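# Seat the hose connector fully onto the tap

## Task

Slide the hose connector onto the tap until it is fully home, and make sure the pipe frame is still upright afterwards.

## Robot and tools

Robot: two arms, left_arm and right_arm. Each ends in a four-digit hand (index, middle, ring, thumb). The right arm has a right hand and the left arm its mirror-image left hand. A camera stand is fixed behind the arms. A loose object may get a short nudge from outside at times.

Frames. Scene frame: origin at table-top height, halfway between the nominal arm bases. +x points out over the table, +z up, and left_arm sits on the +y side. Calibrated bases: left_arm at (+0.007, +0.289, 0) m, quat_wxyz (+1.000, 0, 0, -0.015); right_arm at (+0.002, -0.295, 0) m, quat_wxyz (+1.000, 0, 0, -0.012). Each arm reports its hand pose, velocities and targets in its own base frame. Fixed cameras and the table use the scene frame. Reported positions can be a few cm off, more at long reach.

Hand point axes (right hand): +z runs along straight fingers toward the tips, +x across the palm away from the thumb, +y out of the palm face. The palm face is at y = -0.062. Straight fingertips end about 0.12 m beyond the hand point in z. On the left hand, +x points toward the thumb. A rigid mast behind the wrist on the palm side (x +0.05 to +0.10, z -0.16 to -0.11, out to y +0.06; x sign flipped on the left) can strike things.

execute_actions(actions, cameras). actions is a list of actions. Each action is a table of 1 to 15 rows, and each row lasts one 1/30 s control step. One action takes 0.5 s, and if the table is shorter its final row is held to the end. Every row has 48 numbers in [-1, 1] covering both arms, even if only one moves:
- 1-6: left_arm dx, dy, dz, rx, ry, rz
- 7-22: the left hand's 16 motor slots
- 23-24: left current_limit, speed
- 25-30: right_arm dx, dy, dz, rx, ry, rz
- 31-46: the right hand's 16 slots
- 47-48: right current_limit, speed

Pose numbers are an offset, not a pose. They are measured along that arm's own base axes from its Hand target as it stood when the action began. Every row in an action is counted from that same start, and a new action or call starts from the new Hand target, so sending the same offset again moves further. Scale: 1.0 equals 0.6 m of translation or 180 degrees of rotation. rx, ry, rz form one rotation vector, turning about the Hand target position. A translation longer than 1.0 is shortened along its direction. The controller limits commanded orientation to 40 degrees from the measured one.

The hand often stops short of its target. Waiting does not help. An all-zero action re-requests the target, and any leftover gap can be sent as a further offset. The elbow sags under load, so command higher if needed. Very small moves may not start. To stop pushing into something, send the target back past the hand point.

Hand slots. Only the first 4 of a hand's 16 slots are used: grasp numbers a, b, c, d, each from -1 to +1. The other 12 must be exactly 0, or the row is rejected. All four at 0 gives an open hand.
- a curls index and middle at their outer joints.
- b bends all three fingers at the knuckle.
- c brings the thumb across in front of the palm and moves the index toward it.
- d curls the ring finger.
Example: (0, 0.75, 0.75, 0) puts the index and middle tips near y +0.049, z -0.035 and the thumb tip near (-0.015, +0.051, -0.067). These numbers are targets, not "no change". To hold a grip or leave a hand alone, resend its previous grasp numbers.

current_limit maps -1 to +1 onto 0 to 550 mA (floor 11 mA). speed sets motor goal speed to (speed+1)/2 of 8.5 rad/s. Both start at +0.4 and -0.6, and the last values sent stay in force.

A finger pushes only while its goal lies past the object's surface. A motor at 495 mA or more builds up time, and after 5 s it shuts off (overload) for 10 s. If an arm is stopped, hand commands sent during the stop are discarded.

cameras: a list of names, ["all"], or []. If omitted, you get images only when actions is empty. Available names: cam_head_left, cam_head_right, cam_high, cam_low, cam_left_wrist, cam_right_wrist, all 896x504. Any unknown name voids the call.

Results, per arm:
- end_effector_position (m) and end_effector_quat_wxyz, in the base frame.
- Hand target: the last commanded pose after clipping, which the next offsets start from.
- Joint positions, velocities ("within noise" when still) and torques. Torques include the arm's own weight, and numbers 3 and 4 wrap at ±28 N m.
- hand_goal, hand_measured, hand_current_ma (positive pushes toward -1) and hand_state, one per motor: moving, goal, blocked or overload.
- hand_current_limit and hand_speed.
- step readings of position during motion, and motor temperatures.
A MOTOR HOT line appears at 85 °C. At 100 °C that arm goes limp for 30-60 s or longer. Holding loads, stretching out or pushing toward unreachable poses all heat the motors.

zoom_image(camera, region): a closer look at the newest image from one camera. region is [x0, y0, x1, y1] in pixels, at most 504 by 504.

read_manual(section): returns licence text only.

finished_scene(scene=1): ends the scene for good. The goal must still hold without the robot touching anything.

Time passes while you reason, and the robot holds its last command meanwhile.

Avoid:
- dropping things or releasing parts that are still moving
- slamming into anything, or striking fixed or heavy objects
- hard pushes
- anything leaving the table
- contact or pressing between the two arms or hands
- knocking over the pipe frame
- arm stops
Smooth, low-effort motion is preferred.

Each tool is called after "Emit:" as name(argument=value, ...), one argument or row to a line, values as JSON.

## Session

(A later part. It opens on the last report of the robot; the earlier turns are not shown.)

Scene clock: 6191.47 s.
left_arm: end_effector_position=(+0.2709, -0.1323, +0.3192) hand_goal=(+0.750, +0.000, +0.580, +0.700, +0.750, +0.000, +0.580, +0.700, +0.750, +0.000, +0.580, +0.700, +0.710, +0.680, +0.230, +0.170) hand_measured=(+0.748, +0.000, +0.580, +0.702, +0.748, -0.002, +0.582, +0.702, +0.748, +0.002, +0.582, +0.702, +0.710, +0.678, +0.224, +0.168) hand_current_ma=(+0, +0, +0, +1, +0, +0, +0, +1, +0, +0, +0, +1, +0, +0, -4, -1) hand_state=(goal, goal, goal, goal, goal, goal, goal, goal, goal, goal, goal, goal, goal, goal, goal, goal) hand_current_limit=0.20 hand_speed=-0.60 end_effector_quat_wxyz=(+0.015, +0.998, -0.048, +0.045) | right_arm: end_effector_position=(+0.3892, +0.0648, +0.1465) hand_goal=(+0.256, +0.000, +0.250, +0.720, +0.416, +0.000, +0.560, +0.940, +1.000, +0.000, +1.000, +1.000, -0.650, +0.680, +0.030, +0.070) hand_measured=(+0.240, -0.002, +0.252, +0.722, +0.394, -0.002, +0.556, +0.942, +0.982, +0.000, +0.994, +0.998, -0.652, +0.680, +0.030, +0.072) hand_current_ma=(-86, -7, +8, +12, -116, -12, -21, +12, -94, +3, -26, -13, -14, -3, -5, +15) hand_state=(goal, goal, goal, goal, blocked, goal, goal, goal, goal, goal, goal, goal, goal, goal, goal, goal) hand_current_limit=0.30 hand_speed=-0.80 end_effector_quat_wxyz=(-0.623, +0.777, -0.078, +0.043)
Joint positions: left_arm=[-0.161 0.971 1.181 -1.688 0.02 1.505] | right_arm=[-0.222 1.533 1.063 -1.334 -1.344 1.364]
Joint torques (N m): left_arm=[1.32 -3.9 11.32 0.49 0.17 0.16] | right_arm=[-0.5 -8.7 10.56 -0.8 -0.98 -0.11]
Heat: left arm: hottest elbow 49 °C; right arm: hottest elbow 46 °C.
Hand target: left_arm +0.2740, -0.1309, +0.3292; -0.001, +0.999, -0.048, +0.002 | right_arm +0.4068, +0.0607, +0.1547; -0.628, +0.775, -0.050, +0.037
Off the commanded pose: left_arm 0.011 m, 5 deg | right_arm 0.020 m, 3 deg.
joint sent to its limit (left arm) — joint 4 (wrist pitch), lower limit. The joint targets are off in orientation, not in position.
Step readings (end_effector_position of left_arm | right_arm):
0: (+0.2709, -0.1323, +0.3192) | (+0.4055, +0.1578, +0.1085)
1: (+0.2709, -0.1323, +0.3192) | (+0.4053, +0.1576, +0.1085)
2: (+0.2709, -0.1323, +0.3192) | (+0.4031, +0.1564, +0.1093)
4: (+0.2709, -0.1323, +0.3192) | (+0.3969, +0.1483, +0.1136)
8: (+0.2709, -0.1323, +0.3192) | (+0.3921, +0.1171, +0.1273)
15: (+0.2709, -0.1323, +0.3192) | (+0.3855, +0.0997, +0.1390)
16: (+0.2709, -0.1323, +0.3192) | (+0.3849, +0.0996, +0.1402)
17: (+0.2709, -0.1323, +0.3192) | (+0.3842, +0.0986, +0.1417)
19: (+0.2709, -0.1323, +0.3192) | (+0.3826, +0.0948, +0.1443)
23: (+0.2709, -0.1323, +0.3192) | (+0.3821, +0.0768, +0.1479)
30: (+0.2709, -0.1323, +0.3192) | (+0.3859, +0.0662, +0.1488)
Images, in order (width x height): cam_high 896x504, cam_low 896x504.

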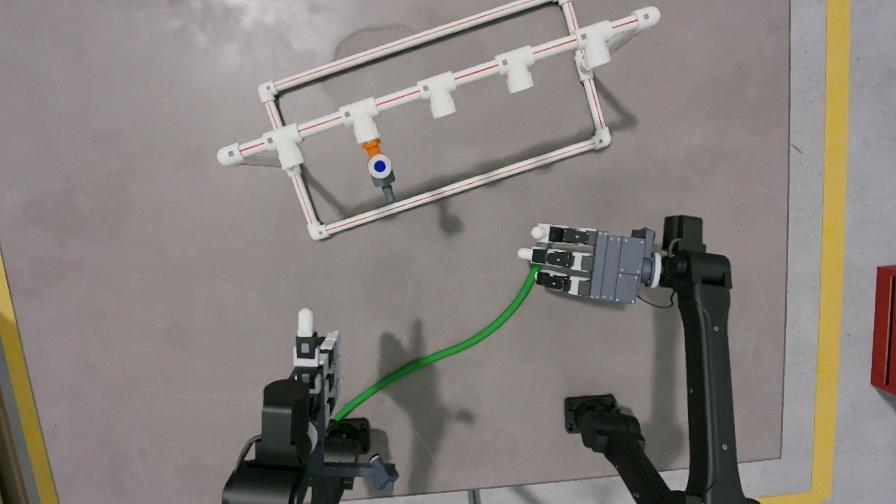

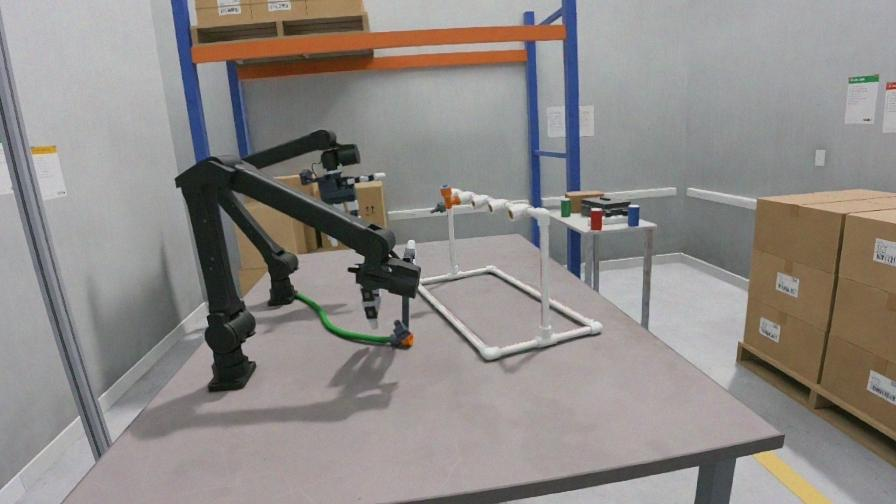

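Emit:
execute_actions(
  actions=[
    [[0,0,0,0,0,0,0,0,0,0,0,0,0,0,0,0,0,0,0,0,0,0,0.2,-0.6,0,-0.14,0.0,0,0,0.0,0.0,0.1,0.80,-0.8,0,0,0,0,0,0,0,0,0,0,0,0,0.3,-0.8]],
  ],
  cameras=["cam_low","cam_high"],
)

Emit:
zoom_image(
  camera="cam_high",
  region=[480, 190, 600, 310],
)

Emit:
zoom_image(
  camera="cam_low",
  region=[350, 290, 450, 390],
)

Scene clock: 6202.30 s.
left_arm: end_effector_position=(+0.2709, -0.1323, +0.3192) hand_goal=(+0.750, +0.000, +0.580, +0.700, +0.750, +0.000, +0.580, +0.700, +0.750, +0.000, +0.580, +0.700, +0.710, +0.680, +0.230, +0.170) hand_measured=(+0.748, +0.000, +0.580, +0.702, +0.748, -0.002, +0.582, +0.702, +0.748, +0.002, +0.582, +0.702, +0.710, +0.678, +0.224, +0.168) hand_current_ma=(+0, +0, +0, +1, +0, +0, +0, +1, +0, +0, +0, +1, +0, +0, -4, -1) hand_state=(goal, goal, goal, goal, goal, goal, goal, goal, goal, goal, goal, goal, goal, goal, goal, goal) hand_current_limit=0.20 hand_speed=-0.60 end_effector_quat_wxyz=(+0.015, +0.998, -0.048, +0.045) | right_arm: end_effector_position=(+0.3910, -0.0196, +0.1468) hand_goal=(+0.256, +0.000, +0.250, +0.720, +0.416, +0.000, +0.560, +0.940, +1.000, +0.000, +1.000, +1.000, -0.650, +0.680, +0.030, +0.070) hand_measured=(+0.242, -0.002, +0.252, +0.722, +0.396, -0.002, +0.556, +0.942, +0.982, +0.000, +0.994, +0.998, -0.652, +0.680, +0.030, +0.072) hand_current_ma=(-70, -7, +7, +12, -102, -11, -21, +12, -89, +3, -26, -13, -12, -3, -4, +13) hand_state=(goal, goal, goal, goal, goal, goal, goal, goal, goal, goal, goal, goal, goal, goal, goal, goal) hand_current_limit=0.30 hand_speed=-0.80 end_effector_quat_wxyz=(-0.599, +0.792, -0.098, +0.062)
Joint positions: left_arm=[-0.161 0.971 1.181 -1.688 0.02 1.505] | right_arm=[-0.406 1.63 1.18 -1.68 -1.24 1.006]
Joint torques (N m): left_arm=[1.2 -3.96 11.34 0.43 0.15 0.17] | right_arm=[0.03 -9.7 10.22 -1.42 -0.79 -0.06]
Heat: left arm: hottest elbow 49 °C; right arm: hottest elbow 45 °C.
Hand target: left_arm +0.2740, -0.1309, +0.3292; -0.001, +0.999, -0.048, +0.002 | right_arm +0.4068, -0.0231, +0.1547; -0.628, +0.775, -0.050, +0.037
Off the commanded pose: left_arm 0.011 m, 5 deg | right_arm 0.018 m, 7 deg.
joint sent to its limit (left arm) — joint 4 (wrist pitch), lower limit. The joint targets are off in orientation, not in position.
joint sent to its limit (right arm) — joint 4 (wrist pitch), lower limit. The joint targets are off in orientation, not in position.
Step readings (end_effector_position of left_arm | right_arm):
0: (+0.2709, -0.1323, +0.3192) | (+0.3893, +0.0648, +0.1464)
1: (+0.2709, -0.1323, +0.3192) | (+0.3892, +0.0645, +0.1463)
2: (+0.2709, -0.1323, +0.3192) | (+0.3880, +0.0610, +0.1457)
4: (+0.2709, -0.1323, +0.3192) | (+0.3833, +0.0482, +0.1459)
8: (+0.2709, -0.1323, +0.3192) | (+0.3822, +0.0060, +0.1493)
15: (+0.2709, -0.1323, +0.3192) | (+0.3902, -0.0201, +0.1486)
Images, in order (width x height): cam_high 896x504, cam_low 896x504.

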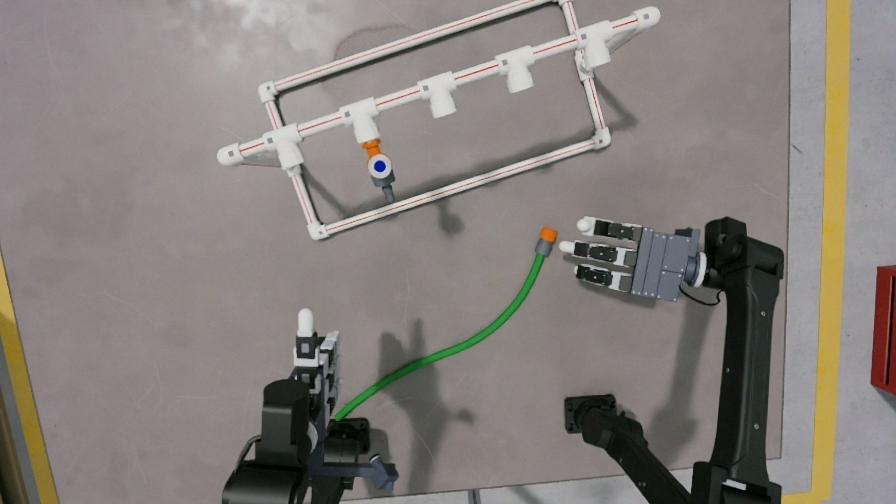

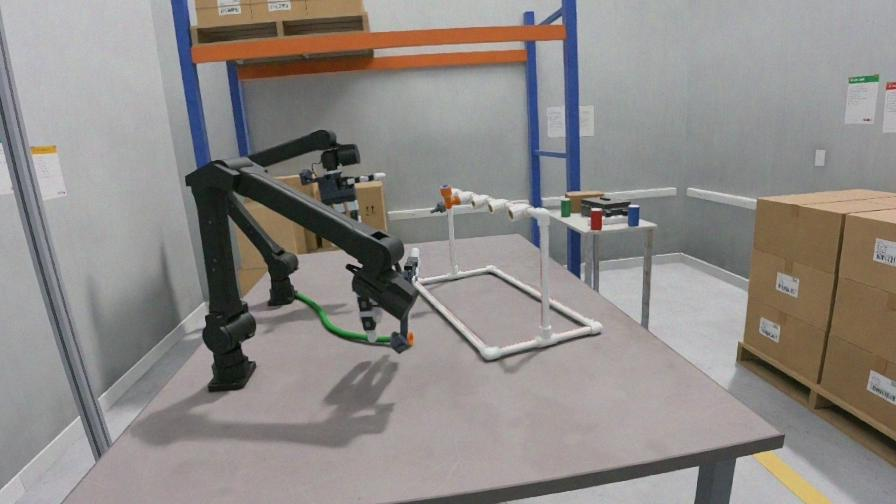

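Scaled by 4.200.

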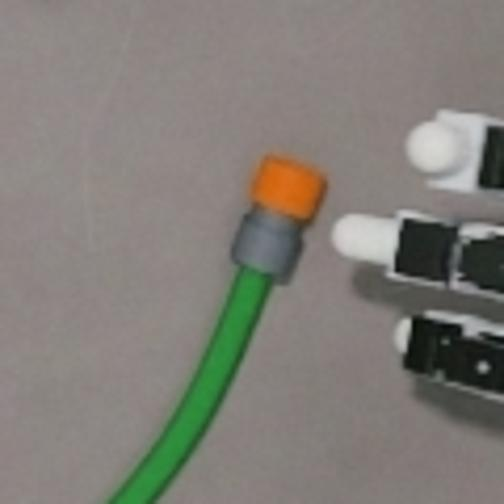

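Scaled by 5.040.

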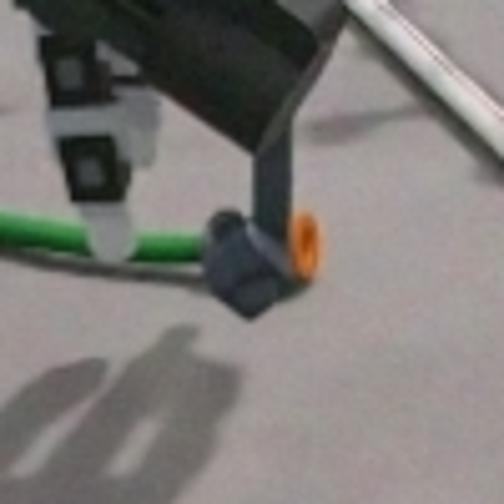

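Emit:
execute_actions(
  actions=[
    [[0,0,-0.13,0,0,0,0,0,0,0,0,0,0,0,0,0,0,0,0,0,0,0,0.2,-0.6,-0.02,-0.12,0.08,0,0,0.0,0.0,0.1,0.80,-0.8,0,0,0,0,0,0,0,0,0,0,0,0,0.3,-0.8]],
    [[0,0,-0.12,0,0,0,0,0,0,0,0,0,0,0,0,0,0,0,0,0,0,0,0.2,-0.6,0.0,-0.1,0.0,0,0,0.0,0.0,0.1,0.80,-0.8,0,0,0,0,0,0,0,0,0,0,0,0,0.3,-0.8]],
  ],
  cameras=["cam_low","cam_high","cam_head_left"],
)

Scene clock: 6293.47 s.
left_arm: end_effector_position=(+0.2728, -0.1285, +0.1808) hand_goal=(+0.750, +0.000, +0.580, +0.700, +0.750, +0.000, +0.580, +0.700, +0.750, +0.000, +0.580, +0.700, +0.710, +0.680, +0.230, +0.170) hand_measured=(+0.748, +0.000, +0.580, +0.702, +0.748, -0.002, +0.582, +0.702, +0.748, +0.002, +0.582, +0.702, +0.710, +0.678, +0.224, +0.168) hand_current_ma=(+0, +0, +0, +1, +0, +0, +0, +1, +0, +0, +0, +1, +0, +0, -4, -1) hand_state=(goal, goal, goal, goal, goal, goal, goal, goal, goal, goal, goal, goal, goal, goal, goal, goal) hand_current_limit=0.20 hand_speed=-0.60 end_effector_quat_wxyz=(-0.002, +0.999, -0.047, -0.001) | right_arm: end_effector_position=(+0.3822, -0.1476, +0.1931) hand_goal=(+0.256, +0.000, +0.250, +0.720, +0.416, +0.000, +0.560, +0.940, +1.000, +0.000, +1.000, +1.000, -0.650, +0.680, +0.030, +0.070) hand_measured=(+0.244, -0.002, +0.252, +0.722, +0.398, -0.002, +0.556, +0.942, +0.984, +0.000, +0.994, +0.998, -0.652, +0.680, +0.030, +0.072) hand_current_ma=(-58, -7, +7, +12, -91, -10, -21, +12, -87, +3, -26, -13, -9, -3, -4, +12) hand_state=(goal, goal, goal, goal, goal, goal, goal, goal, goal, goal, goal, goal, goal, goal, goal, goal) hand_current_limit=0.30 hand_speed=-0.80 end_effector_quat_wxyz=(-0.516, +0.827, -0.164, +0.149)
Joint positions: left_arm=[-0.161 1.03 0.868 -1.411 -0.003 1.505] | right_arm=[-0.655 1.562 1.308 -1.683 -1.102 1.081]
Joint torques (N m): left_arm=[0.21 -4.6 8.8 0.87 0.05 -0.09] | right_arm=[-0.26 -9.52 11.02 -1.05 -0.86 0.04]
Heat: left arm: hottest elbow 49 °C; right arm: hottest elbow 49 °C.
Hand target: left_arm +0.2740, -0.1309, +0.1791; -0.001, +0.999, -0.048, +0.002 | right_arm +0.3948, -0.1552, +0.2026; -0.628, +0.775, -0.051, +0.037
Off the commanded pose: left_arm 0.003 m, 0 deg | right_arm 0.018 m, 23 deg.
joint sent to its limit (right arm) — joint 4 (wrist pitch), lower limit. The joint targets are off in orientation, not in position.
Step readings (end_effector_position of left_arm | right_arm):
0: (+0.2709, -0.1323, +0.3192) | (+0.3911, -0.0197, +0.1467)
1: (+0.2709, -0.1323, +0.3192) | (+0.3911, -0.0199, +0.1467)
2: (+0.2711, -0.1320, +0.3177) | (+0.3900, -0.0223, +0.1459)
4: (+0.2720, -0.1308, +0.3066) | (+0.3875, -0.0332, +0.1464)
8: (+0.2672, -0.1284, +0.2691) | (+0.3846, -0.0670, +0.1614)
15: (+0.2722, -0.1290, +0.2514) | (+0.3863, -0.0908, +0.1869)
16: (+0.2726, -0.1290, +0.2509) | (+0.3863, -0.0909, +0.1870)
17: (+0.2741, -0.1291, +0.2480) | (+0.3852, -0.0929, +0.1863)
19: (+0.2756, -0.1291, +0.2319) | (+0.3829, -0.1004, +0.1858)
23: (+0.2663, -0.1275, +0.1926) | (+0.3811, -0.1287, +0.1915)
30: (+0.2714, -0.1283, +0.1806) | (+0.3818, -0.1473, +0.1959)
Images, in order (width x height): cam_head_left 896x504, cam_high 896x504, cam_low 896x504.

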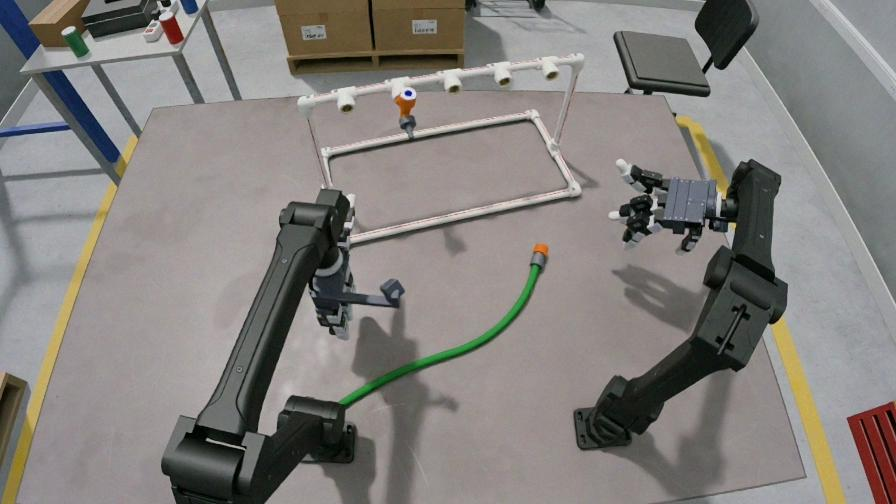

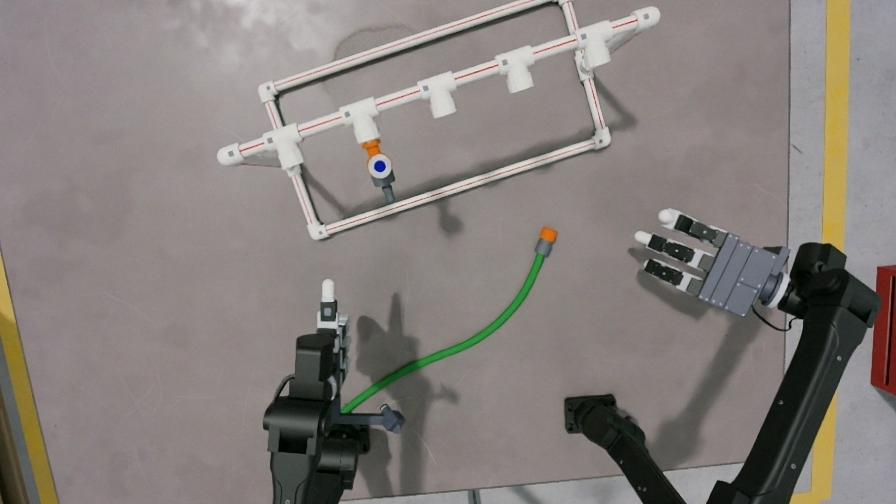

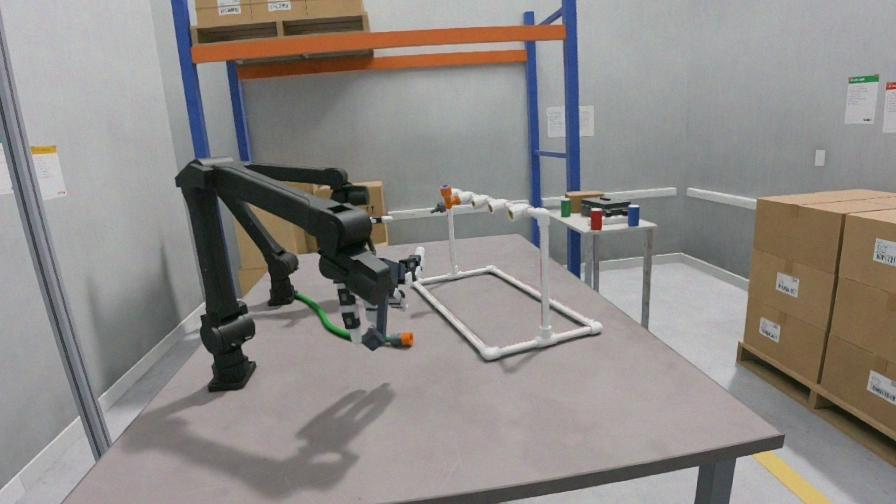

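Emit:
execute_actions(
  actions=[
    [[0,0,-0.035,0,0,0,0,0,0,0,0,0,0,0,0,0,0,0,0,0,0,0,0.2,-0.6,0,0,0,0,0,0.0,0.0,0.1,0.80,-0.8,0,0,0,0,0,0,0,0,0,0,0,0,0.3,-0.8]],
  ],
  cameras=["cam_low","cam_right_wrist"],
)

Emit:
zoom_image(
  camera="cam_low",
  region=[330, 230, 470, 350],
)

Scene clock: 6301.13 s.
left_arm: end_effector_position=(+0.2739, -0.1287, +0.1622) hand_goal=(+0.750, +0.000, +0.580, +0.700, +0.750, +0.000, +0.580, +0.700, +0.750, +0.000, +0.580, +0.700, +0.710, +0.680, +0.230, +0.170) hand_measured=(+0.748, +0.000, +0.580, +0.702, +0.748, -0.002, +0.582, +0.702, +0.748, +0.002, +0.582, +0.702, +0.710, +0.678, +0.224, +0.168) hand_current_ma=(+0, +0, +0, +1, +0, +0, +0, +1, +0, +0, +0, +1, +0, +0, -4, -1) hand_state=(goal, goal, goal, goal, goal, goal, goal, goal, goal, goal, goal, goal, goal, goal, goal, goal) hand_current_limit=0.20 hand_speed=-0.60 end_effector_quat_wxyz=(-0.001, +0.999, -0.047, +0.003) | right_arm: end_effector_position=(+0.3822, -0.1476, +0.1931) hand_goal=(+0.256, +0.000, +0.250, +0.720, +0.416, +0.000, +0.560, +0.940, +1.000, +0.000, +1.000, +1.000, -0.650, +0.680, +0.030, +0.070) hand_measured=(+0.244, -0.002, +0.252, +0.722, +0.398, -0.002, +0.556, +0.942, +0.984, +0.000, +0.994, +0.998, -0.652, +0.680, +0.030, +0.072) hand_current_ma=(-58, -7, +7, +12, -91, -10, -21, +12, -87, +3, -26, -13, -9, -3, -4, +12) hand_state=(goal, goal, goal, goal, goal, goal, goal, goal, goal, goal, goal, goal, goal, goal, goal, goal) hand_current_limit=0.30 hand_speed=-0.80 end_effector_quat_wxyz=(-0.516, +0.827, -0.164, +0.149)
Joint positions: left_arm=[-0.161 1.039 0.824 -1.35 -0.003 1.505] | right_arm=[-0.655 1.562 1.308 -1.683 -1.102 1.081]
Joint torques (N m): left_arm=[0.21 -4.89 8.51 0.73 0.05 -0.1] | right_arm=[-0.26 -9.47 11.04 -1.05 -0.83 0.05]
Heat: left arm: hottest elbow 49 °C; right arm: hottest elbow 49 °C.
Hand target: left_arm +0.2740, -0.1309, +0.1582; -0.001, +0.999, -0.048, +0.002 | right_arm +0.3948, -0.1552, +0.2026; -0.628, +0.775, -0.051, +0.037
Off the commanded pose: left_arm 0.005 m, 0 deg | right_arm 0.018 m, 23 deg.
joint sent to its limit (right arm) — joint 4 (wrist pitch), lower limit. The joint targets are off in orientation, not in position.
Step readings (end_effector_position of left_arm | right_arm):
0: (+0.2728, -0.1285, +0.1808) | (+0.3822, -0.1476, +0.1931)
1: (+0.2730, -0.1286, +0.1808) | (+0.3822, -0.1476, +0.1931)
2: (+0.2735, -0.1286, +0.1803) | (+0.3822, -0.1476, +0.1931)
4: (+0.2751, -0.1289, +0.1763) | (+0.3822, -0.1476, +0.1931)
8: (+0.2727, -0.1285, +0.1659) | (+0.3822, -0.1476, +0.1931)
15: (+0.2736, -0.1287, +0.1621) | (+0.3822, -0.1476, +0.1931)
camera_calibration:
cam_right_wrist: T_world_to_cam=[[-0.785147, 0.0305457, -0.618555, 0.451374], [-0.610463, -0.206381, 0.764684, 0.00767445], [-0.1043, 0.977995, 0.180687, 0.2778], [0, 0, 0, 1]] pos_world=[0.388055, -0.28389, 0.223137]
Images, in order (width x height): cam_low 896x504, cam_right_wrist 896x504.

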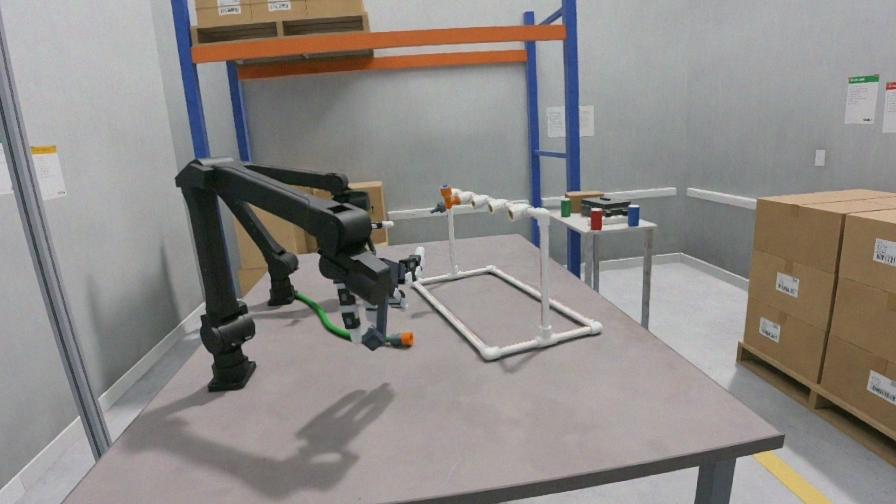

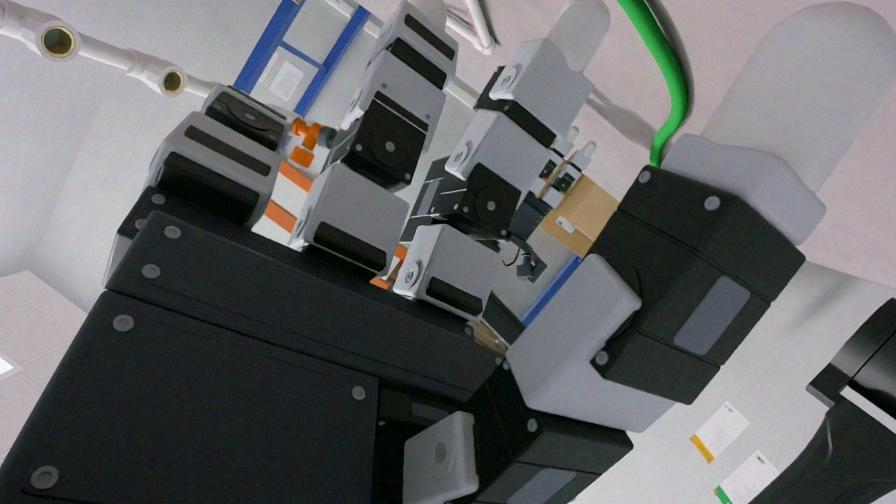

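Scaled by 3.600.

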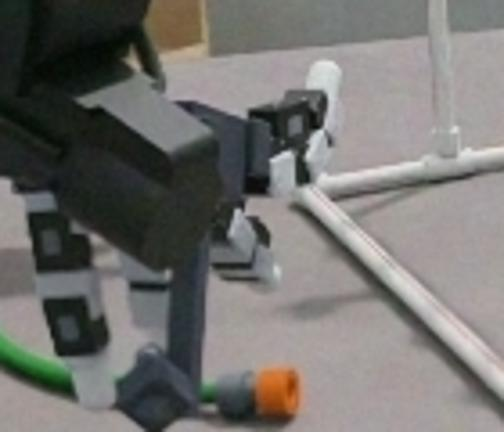

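Emit:
execute_actions(
  actions=[
    [[0,0,-0.022,0,0,0,0,0,0,0,0,0,0,0,0,0,0,0,0,0,0,0,0.2,-0.6,0,-0.05,0,0,0,0.0,0.0,0.1,0.80,-0.8,0,0,0,0,0,0,0,0,0,0,0,0,0.3,-0.8]],
  ],
  cameras=["cam_high","cam_head_left","cam_left_wrist"],
)

Emit:
zoom_image(
  camera="cam_head_left",
  region=[270, 230, 420, 380],
)

Scene clock: 6310.77 s.
left_arm: end_effector_position=(+0.2742, -0.1288, +0.1492) hand_goal=(+0.750, +0.000, +0.580, +0.700, +0.750, +0.000, +0.580, +0.700, +0.750, +0.000, +0.580, +0.700, +0.710, +0.680, +0.230, +0.170) hand_measured=(+0.748, +0.000, +0.580, +0.702, +0.748, -0.002, +0.582, +0.702, +0.748, +0.002, +0.582, +0.702, +0.710, +0.678, +0.224, +0.168) hand_current_ma=(+0, +0, +0, +1, +0, +0, +0, +1, +0, +0, +0, +1, +0, +0, -4, -1) hand_state=(goal, goal, goal, goal, goal, goal, goal, goal, goal, goal, goal, goal, goal, goal, goal, goal) hand_current_limit=0.20 hand_speed=-0.60 end_effector_quat_wxyz=(-0.001, +0.999, -0.047, +0.003) | right_arm: end_effector_position=(+0.3826, -0.1721, +0.1934) hand_goal=(+0.256, +0.000, +0.250, +0.720, +0.416, +0.000, +0.560, +0.940, +1.000, +0.000, +1.000, +1.000, -0.650, +0.680, +0.030, +0.070) hand_measured=(+0.244, -0.002, +0.252, +0.722, +0.398, -0.002, +0.556, +0.942, +0.984, +0.000, +0.994, +0.998, -0.652, +0.680, +0.030, +0.072) hand_current_ma=(-58, -7, +7, +12, -91, -10, -21, +12, -87, +3, -26, -13, -7, -3, -4, +12) hand_state=(goal, goal, goal, goal, goal, goal, goal, goal, goal, goal, goal, goal, goal, goal, goal, goal) hand_current_limit=0.30 hand_speed=-0.80 end_effector_quat_wxyz=(-0.504, +0.831, -0.175, +0.157)
Joint positions: left_arm=[-0.161 1.049 0.795 -1.311 -0.003 1.505] | right_arm=[-0.693 1.583 1.343 -1.683 -1.079 1.081]
Joint torques (N m): left_arm=[0.03 -4.84 8.39 0.87 0.05 -0.08] | right_arm=[-0.91 -9.7 11.3 -1.02 -0.81 -0.05]
Heat: left arm: hottest elbow 49 °C; right arm: hottest elbow 50 °C.
Hand target: left_arm +0.2739, -0.1309, +0.1450; -0.001, +0.999, -0.048, +0.002 | right_arm +0.3949, -0.1851, +0.2026; -0.628, +0.775, -0.051, +0.037
Off the commanded pose: left_arm 0.005 m, 0 deg | right_arm 0.020 m, 25 deg.
joint sent to its limit (right arm) — joint 4 (wrist pitch), lower limit. The joint targets are off in orientation, not in position.
Step readings (end_effector_position of left_arm | right_arm):
0: (+0.2739, -0.1287, +0.1622) | (+0.3822, -0.1476, +0.1931)
1: (+0.2740, -0.1287, +0.1622) | (+0.3821, -0.1476, +0.1931)
2: (+0.2742, -0.1288, +0.1616) | (+0.3821, -0.1483, +0.1930)
4: (+0.2751, -0.1289, +0.1590) | (+0.3824, -0.1520, +0.1929)
8: (+0.2735, -0.1287, +0.1518) | (+0.3836, -0.1643, +0.1937)
15: (+0.2740, -0.1287, +0.1491) | (+0.3825, -0.1720, +0.1934)
camera_calibration:
cam_left_wrist: T_world_to_cam=[[-0.727996, 0.685161, 0.0240127, 0.24876], [0.498687, 0.505179, 0.704347, -0.220569], [0.47046, 0.524737, -0.70945, 0.172773], [0, 0, 0, 1]] pos_world=[0.209809, -0.149675, 0.271957]
Images, in order (width x height): cam_head_left 896x504, cam_high 896x504, cam_left_wrist 896x504.

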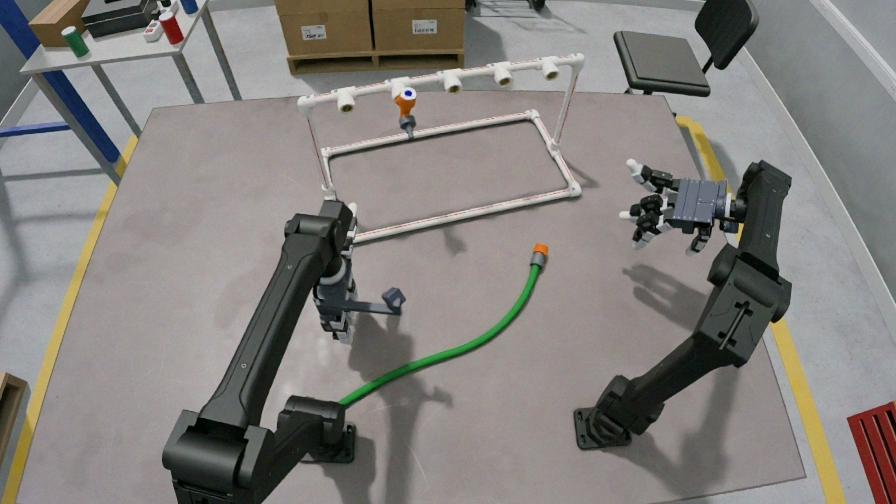

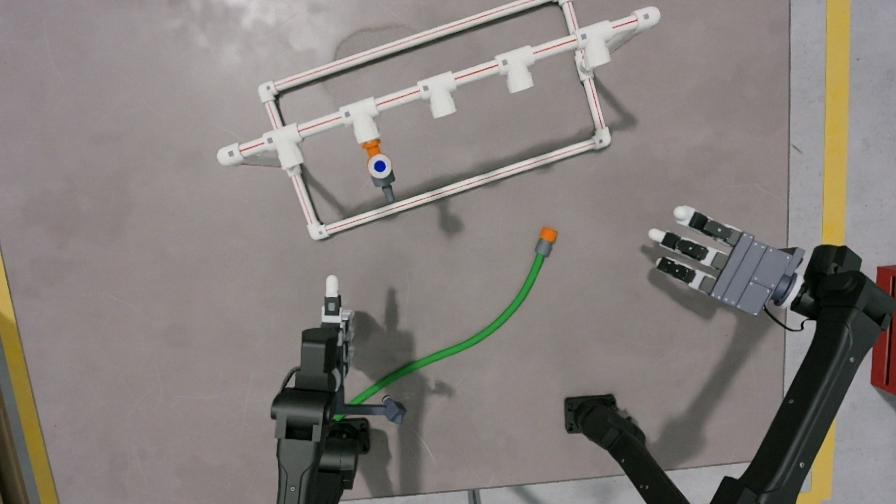

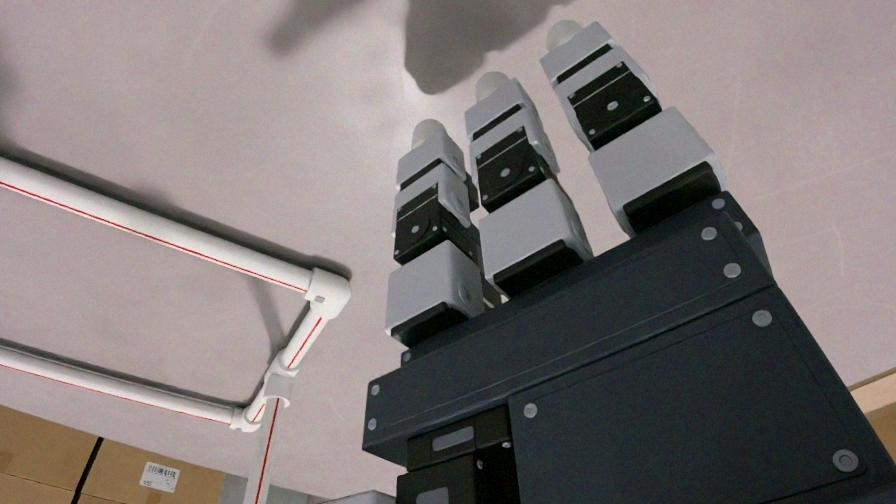

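Scaled by 3.360.

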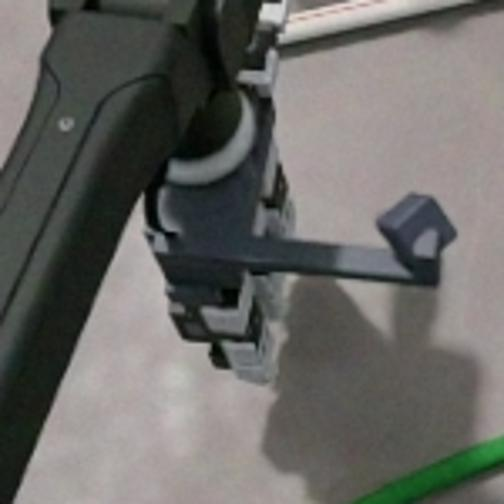

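Emit:
execute_actions(
  actions=[
    [[0,-0.12,0,0,0,-0.035,0,0,0,0,0,0,0,0,0,0,0,0,0,0,0,0,0.3,-0.6,0,0,0,0,0,0.0,0.0,0.1,0.80,-0.8,0,0,0,0,0,0,0,0,0,0,0,0,0.3,-0.8]],
    [[0,-0.12,0,0,0,-0.04,0,0,0,0,0,0,0,0,0,0,0,0,0,0,0,0,0.3,-0.6,0,0,0,0,0,0.0,0.0,0.1,0.80,-0.8,0,0,0,0,0,0,0,0,0,0,0,0,0.3,-0.8]],
  ],
  cameras=["cam_high","cam_low"],
)

Scene clock: 6326.33 s.
left_arm: end_effector_position=(+0.2492, -0.2581, +0.1222) hand_goal=(+0.750, +0.000, +0.580, +0.700, +0.750, +0.000, +0.580, +0.700, +0.750, +0.000, +0.580, +0.700, +0.710, +0.680, +0.230, +0.170) hand_measured=(+0.748, +0.000, +0.580, +0.702, +0.748, -0.002, +0.580, +0.702, +0.748, +0.002, +0.582, +0.702, +0.710, +0.678, +0.224, +0.168) hand_current_ma=(+0, +0, +0, +1, +0, +0, +0, +1, +0, +0, +0, +1, +0, +0, -4, -1) hand_state=(goal, goal, goal, goal, goal, goal, goal, goal, goal, goal, goal, goal, goal, goal, goal, goal) hand_current_limit=0.30 hand_speed=-0.60 end_effector_quat_wxyz=(-0.012, +0.985, -0.172, -0.029) | right_arm: end_effector_position=(+0.3827, -0.1721, +0.1935) hand_goal=(+0.256, +0.000, +0.250, +0.720, +0.416, +0.000, +0.560, +0.940, +1.000, +0.000, +1.000, +1.000, -0.650, +0.680, +0.030, +0.070) hand_measured=(+0.244, -0.002, +0.252, +0.722, +0.398, -0.002, +0.556, +0.942, +0.984, +0.000, +0.994, +0.998, -0.652, +0.680, +0.030, +0.072) hand_current_ma=(-58, -7, +7, +12, -91, -10, -21, +12, -87, +3, -26, -13, -7, -3, -4, +12) hand_state=(goal, goal, goal, goal, goal, goal, goal, goal, goal, goal, goal, goal, goal, goal, goal, goal) hand_current_limit=0.30 hand_speed=-0.80 end_effector_quat_wxyz=(-0.504, +0.831, -0.175, +0.157)
Joint positions: left_arm=[-0.584 1.253 0.879 -1.259 0.001 1.331] | right_arm=[-0.693 1.583 1.343 -1.683 -1.079 1.081]
Joint torques (N m): left_arm=[0.38 -6.71 13.89 0.53 -0.06 -0.2] | right_arm=[-0.97 -9.7 11.3 -1.01 -0.82 -0.05]
Heat: left arm: hottest elbow 48 °C; right arm: hottest elbow 49 °C.
Hand target: left_arm +0.2741, -0.2748, +0.1449; -0.001, +0.986, -0.165, +0.002 | right_arm +0.3949, -0.1852, +0.2026; -0.628, +0.775, -0.051, +0.037
Off the commanded pose: left_arm 0.038 m, 4 deg | right_arm 0.020 m, 25 deg.
joint sent to its limit (right arm) — joint 4 (wrist pitch), lower limit. The joint targets are off in orientation, not in position.
Step readings (end_effector_position of left_arm | right_arm):
0: (+0.2742, -0.1288, +0.1492) | (+0.3827, -0.1721, +0.1935)
1: (+0.2741, -0.1291, +0.1491) | (+0.3827, -0.1721, +0.1935)
2: (+0.2735, -0.1312, +0.1486) | (+0.3827, -0.1721, +0.1935)
4: (+0.2684, -0.1466, +0.1461) | (+0.3827, -0.1721, +0.1935)
8: (+0.2520, -0.1837, +0.1369) | (+0.3827, -0.1721, +0.1935)
15: (+0.2512, -0.1926, +0.1265) | (+0.3827, -0.1721, +0.1935)
16: (+0.2514, -0.1929, +0.1263) | (+0.3827, -0.1721, +0.1935)
17: (+0.2513, -0.1945, +0.1260) | (+0.3827, -0.1721, +0.1935)
19: (+0.2480, -0.2080, +0.1252) | (+0.3827, -0.1721, +0.1935)
23: (+0.2418, -0.2453, +0.1243) | (+0.3827, -0.1721, +0.1935)
30: (+0.2479, -0.2579, +0.1219) | (+0.3827, -0.1721, +0.1935)
Images, in order (width x height): cam_high 896x504, cam_low 896x504.

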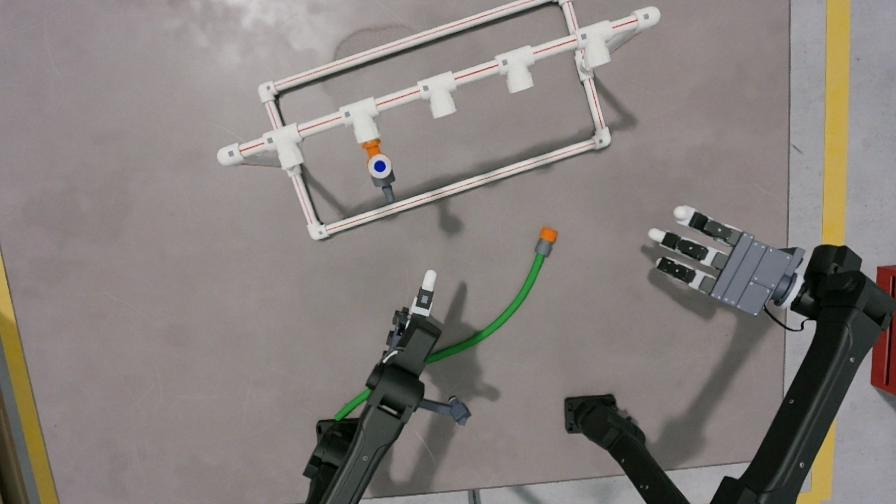

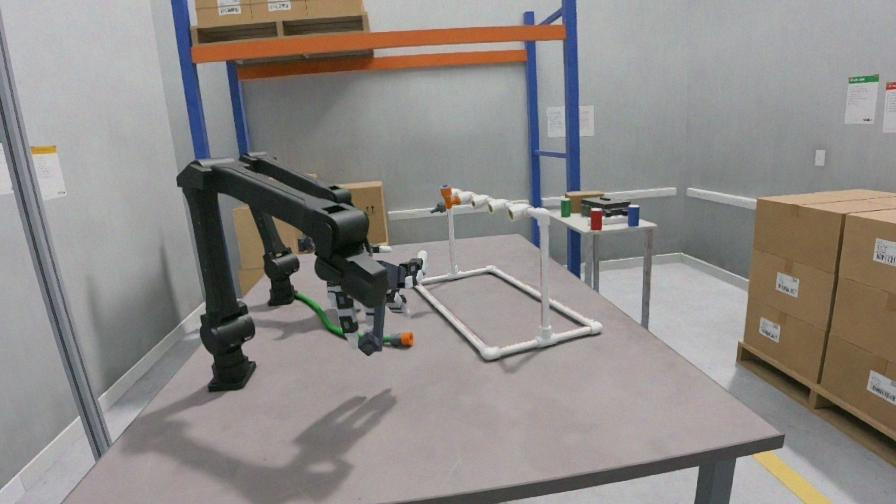

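Emit:
execute_actions(
  actions=[
    [[-0.02,-0.13,0.005,0,0,-0.04,0,0,0,0,0,0,0,0,0,0,0,0,0,0,0,0,0.3,-0.6,0,0,0,0,0,0.0,0.0,0.1,0.80,-0.8,0,0,0,0,0,0,0,0,0,0,0,0,0.3,-0.8]],
  ],
  cameras=["cam_high","cam_left_wrist","cam_head_left"],
)

Scene clock: 6336.90 s.
left_arm: end_effector_position=(+0.2391, -0.3341, +0.1244) hand_goal=(+0.750, +0.000, +0.580, +0.700, +0.750, +0.000, +0.580, +0.700, +0.750, +0.000, +0.580, +0.700, +0.710, +0.680, +0.230, +0.170) hand_measured=(+0.748, +0.000, +0.580, +0.702, +0.748, -0.002, +0.580, +0.702, +0.748, +0.002, +0.582, +0.702, +0.710, +0.678, +0.224, +0.168) hand_current_ma=(+0, +0, +0, +1, +0, +0, +0, +1, +0, +0, +0, +1, +0, +0, -4, -1) hand_state=(goal, goal, goal, goal, goal, goal, goal, goal, goal, goal, goal, goal, goal, goal, goal, goal) hand_current_limit=0.30 hand_speed=-0.60 end_effector_quat_wxyz=(-0.015, +0.971, -0.236, -0.026) | right_arm: end_effector_position=(+0.3827, -0.1721, +0.1935) hand_goal=(+0.256, +0.000, +0.250, +0.720, +0.416, +0.000, +0.560, +0.940, +1.000, +0.000, +1.000, +1.000, -0.650, +0.680, +0.030, +0.070) hand_measured=(+0.244, -0.002, +0.252, +0.722, +0.398, -0.002, +0.556, +0.942, +0.984, +0.000, +0.994, +0.998, -0.652, +0.680, +0.030, +0.072) hand_current_ma=(-58, -7, +7, +12, -91, -10, -21, +12, -87, +3, -26, -13, -7, -3, -4, +12) hand_state=(goal, goal, goal, goal, goal, goal, goal, goal, goal, goal, goal, goal, goal, goal, goal, goal) hand_current_limit=0.30 hand_speed=-0.80 end_effector_quat_wxyz=(-0.504, +0.831, -0.175, +0.157)
Joint positions: left_arm=[-0.765 1.383 1.005 -1.252 0 1.283] | right_arm=[-0.693 1.583 1.343 -1.683 -1.079 1.081]
Joint torques (N m): left_arm=[1.14 -8.53 14.02 0.28 -0.07 -0.18] | right_arm=[-0.91 -9.7 11.29 -1.01 -0.82 -0.05]
Heat: left arm: hottest elbow 50 °C; right arm: hottest elbow 49 °C.
Hand target: left_arm +0.2620, -0.3528, +0.1480; -0.001, +0.974, -0.226, +0.002 | right_arm +0.3949, -0.1852, +0.2026; -0.628, +0.775, -0.051, +0.037
Off the commanded pose: left_arm 0.038 m, 4 deg | right_arm 0.020 m, 25 deg.
joint sent to its limit (right arm) — joint 4 (wrist pitch), lower limit. The joint targets are off in orientation, not in position.
Step readings (end_effector_position of left_arm | right_arm):
0: (+0.2492, -0.2581, +0.1222) | (+0.3827, -0.1721, +0.1935)
1: (+0.2493, -0.2585, +0.1224) | (+0.3827, -0.1721, +0.1935)
2: (+0.2493, -0.2604, +0.1224) | (+0.3827, -0.1721, +0.1935)
4: (+0.2470, -0.2753, +0.1239) | (+0.3827, -0.1721, +0.1935)
8: (+0.2370, -0.3179, +0.1279) | (+0.3827, -0.1721, +0.1935)
15: (+0.2385, -0.3342, +0.1254) | (+0.3827, -0.1721, +0.1935)
camera_calibration:
cam_left_wrist: T_world_to_cam=[[-0.416993, 0.905157, 0.0825116, 0.356394], [0.685312, 0.25348, 0.682712, -0.207944], [0.597046, 0.341232, -0.726014, 0.189862], [0, 0, 0, 1]] pos_world=[0.177764, -0.33467, 0.250401]
Images, in order (width x height): cam_head_left 896x504, cam_high 896x504, cam_left_wrist 896x504.

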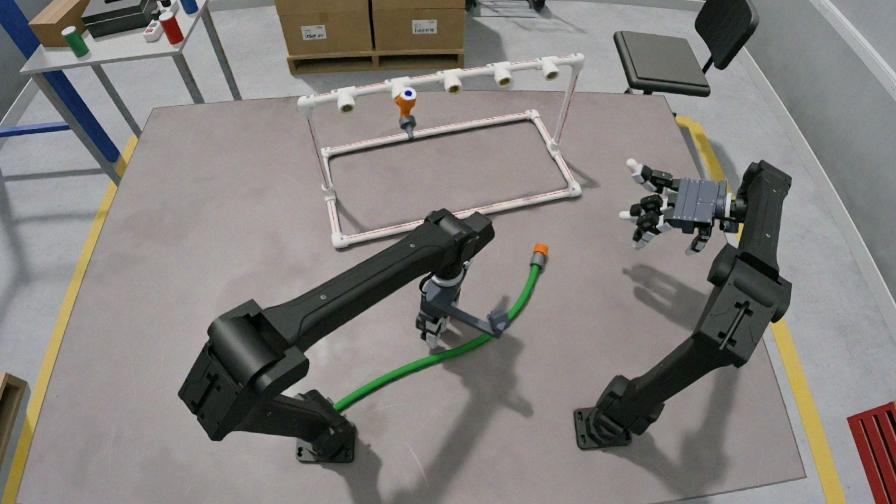

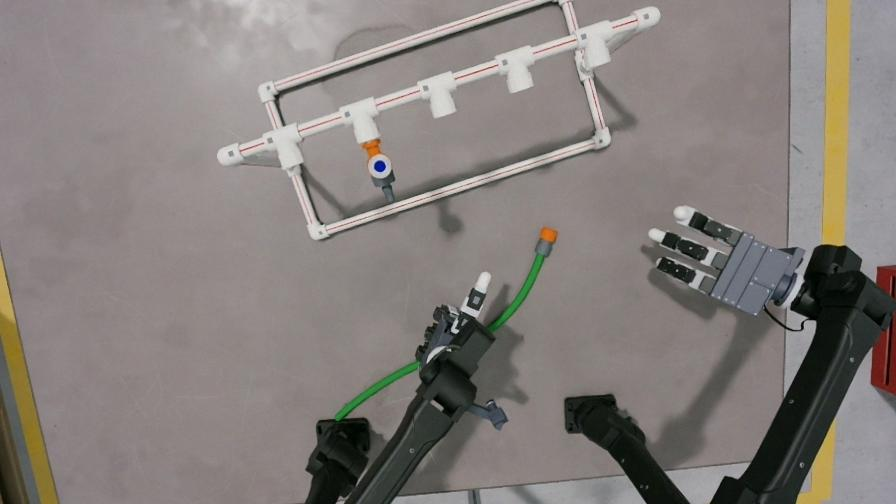

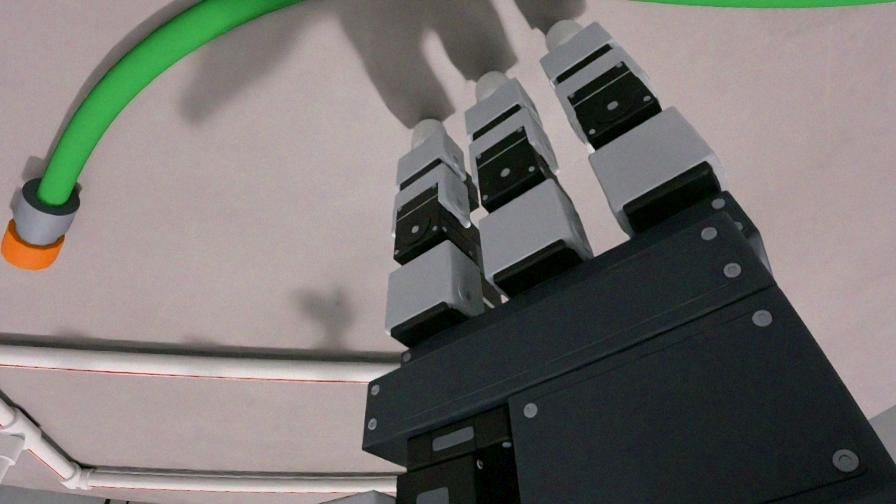

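Emit:
execute_actions(
  actions=[
    [[-0.08,-0.12,0.0,0,0,-0.04,0,0,0,0,0,0,0,0,0,0,0,0,0,0,0,0,0.3,-0.6,0,0,0,0,0,0.0,0.0,0.1,0.80,-0.8,0,0,0,0,0,0,0,0,0,0,0,0,0.3,-0.8]],
  ],
  cameras=["cam_high","cam_left_wrist"],
)

Scene clock: 6350.33 s.
left_arm: end_effector_position=(+0.1943, -0.4038, +0.1250) hand_goal=(+0.750, +0.000, +0.580, +0.700, +0.750, +0.000, +0.580, +0.700, +0.750, +0.000, +0.580, +0.700, +0.710, +0.680, +0.230, +0.170) hand_measured=(+0.748, +0.000, +0.580, +0.702, +0.748, -0.002, +0.580, +0.702, +0.754, +0.000, +0.584, +0.704, +0.710, +0.678, +0.224, +0.168) hand_current_ma=(+0, +0, +0, +1, +0, +0, +0, +1, +2, +0, +2, +1, +0, +0, -4, -1) hand_state=(goal, goal, goal, goal, goal, goal, goal, goal, goal, goal, goal, goal, goal, goal, goal, goal) hand_current_limit=0.30 hand_speed=-0.60 end_effector_quat_wxyz=(-0.017, +0.954, -0.299, -0.021) | right_arm: end_effector_position=(+0.3827, -0.1721, +0.1935) hand_goal=(+0.256, +0.000, +0.250, +0.720, +0.416, +0.000, +0.560, +0.940, +1.000, +0.000, +1.000, +1.000, -0.650, +0.680, +0.030, +0.070) hand_measured=(+0.244, -0.002, +0.252, +0.722, +0.398, -0.002, +0.556, +0.942, +0.984, +0.000, +0.994, +0.998, -0.652, +0.680, +0.030, +0.072) hand_current_ma=(-58, -7, +7, +12, -91, -10, -21, +12, -87, +3, -26, -13, -7, -3, -4, +12) hand_state=(goal, goal, goal, goal, goal, goal, goal, goal, goal, goal, goal, goal, goal, goal, goal, goal) hand_current_limit=0.30 hand_speed=-0.80 end_effector_quat_wxyz=(-0.504, +0.831, -0.175, +0.157)
Joint positions: left_arm=[-0.961 1.465 1.092 -1.252 -0.001 1.218] | right_arm=[-0.693 1.583 1.343 -1.683 -1.079 1.081]
Joint torques (N m): left_arm=[1.2 -9.99 13.97 0.21 -0.05 -0.21] | right_arm=[-0.97 -9.64 11.3 -1.01 -0.81 -0.05]
Heat: left arm: hottest elbow 53 °C; right arm: hottest elbow 49 °C.
Hand target: left_arm +0.2141, -0.4248, +0.1480; -0.001, +0.958, -0.287, +0.002 | right_arm +0.3949, -0.1852, +0.2026; -0.628, +0.775, -0.051, +0.037
Off the commanded pose: left_arm 0.037 m, 4 deg | right_arm 0.020 m, 25 deg.
joint sent to its limit (right arm) — joint 4 (wrist pitch), lower limit. The joint targets are off in orientation, not in position.
Step readings (end_effector_position of left_arm | right_arm):
0: (+0.2392, -0.3341, +0.1244) | (+0.3827, -0.1721, +0.1935)
1: (+0.2392, -0.3343, +0.1245) | (+0.3827, -0.1721, +0.1935)
2: (+0.2379, -0.3364, +0.1246) | (+0.3827, -0.1721, +0.1935)
4: (+0.2315, -0.3481, +0.1253) | (+0.3827, -0.1721, +0.1935)
8: (+0.2026, -0.3850, +0.1276) | (+0.3827, -0.1721, +0.1935)
15: (+0.1926, -0.4035, +0.1258) | (+0.3827, -0.1721, +0.1935)
camera_calibration:
cam_left_wrist: T_world_to_cam=[[-0.296456, 0.951749, 0.0792938, 0.396535], [0.707879, 0.16324, 0.687212, -0.201317], [0.641109, 0.259859, -0.722116, 0.199001], [0, 0, 0, 1]] pos_world=[0.132482, -0.396251, 0.250606]
Images, in order (width x height): cam_high 896x504, cam_left_wrist 896x504.

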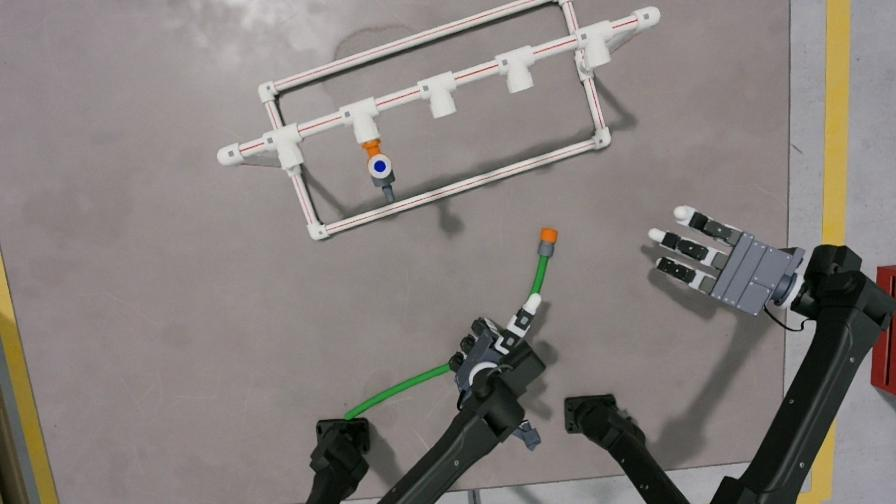

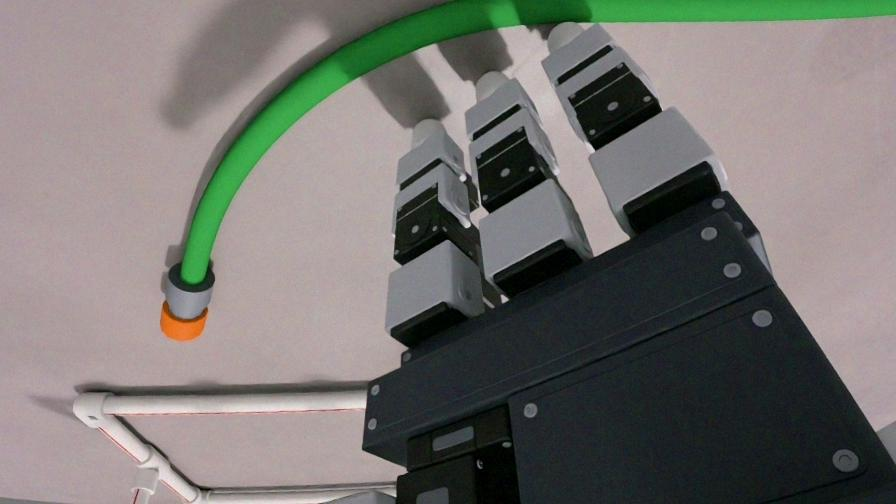

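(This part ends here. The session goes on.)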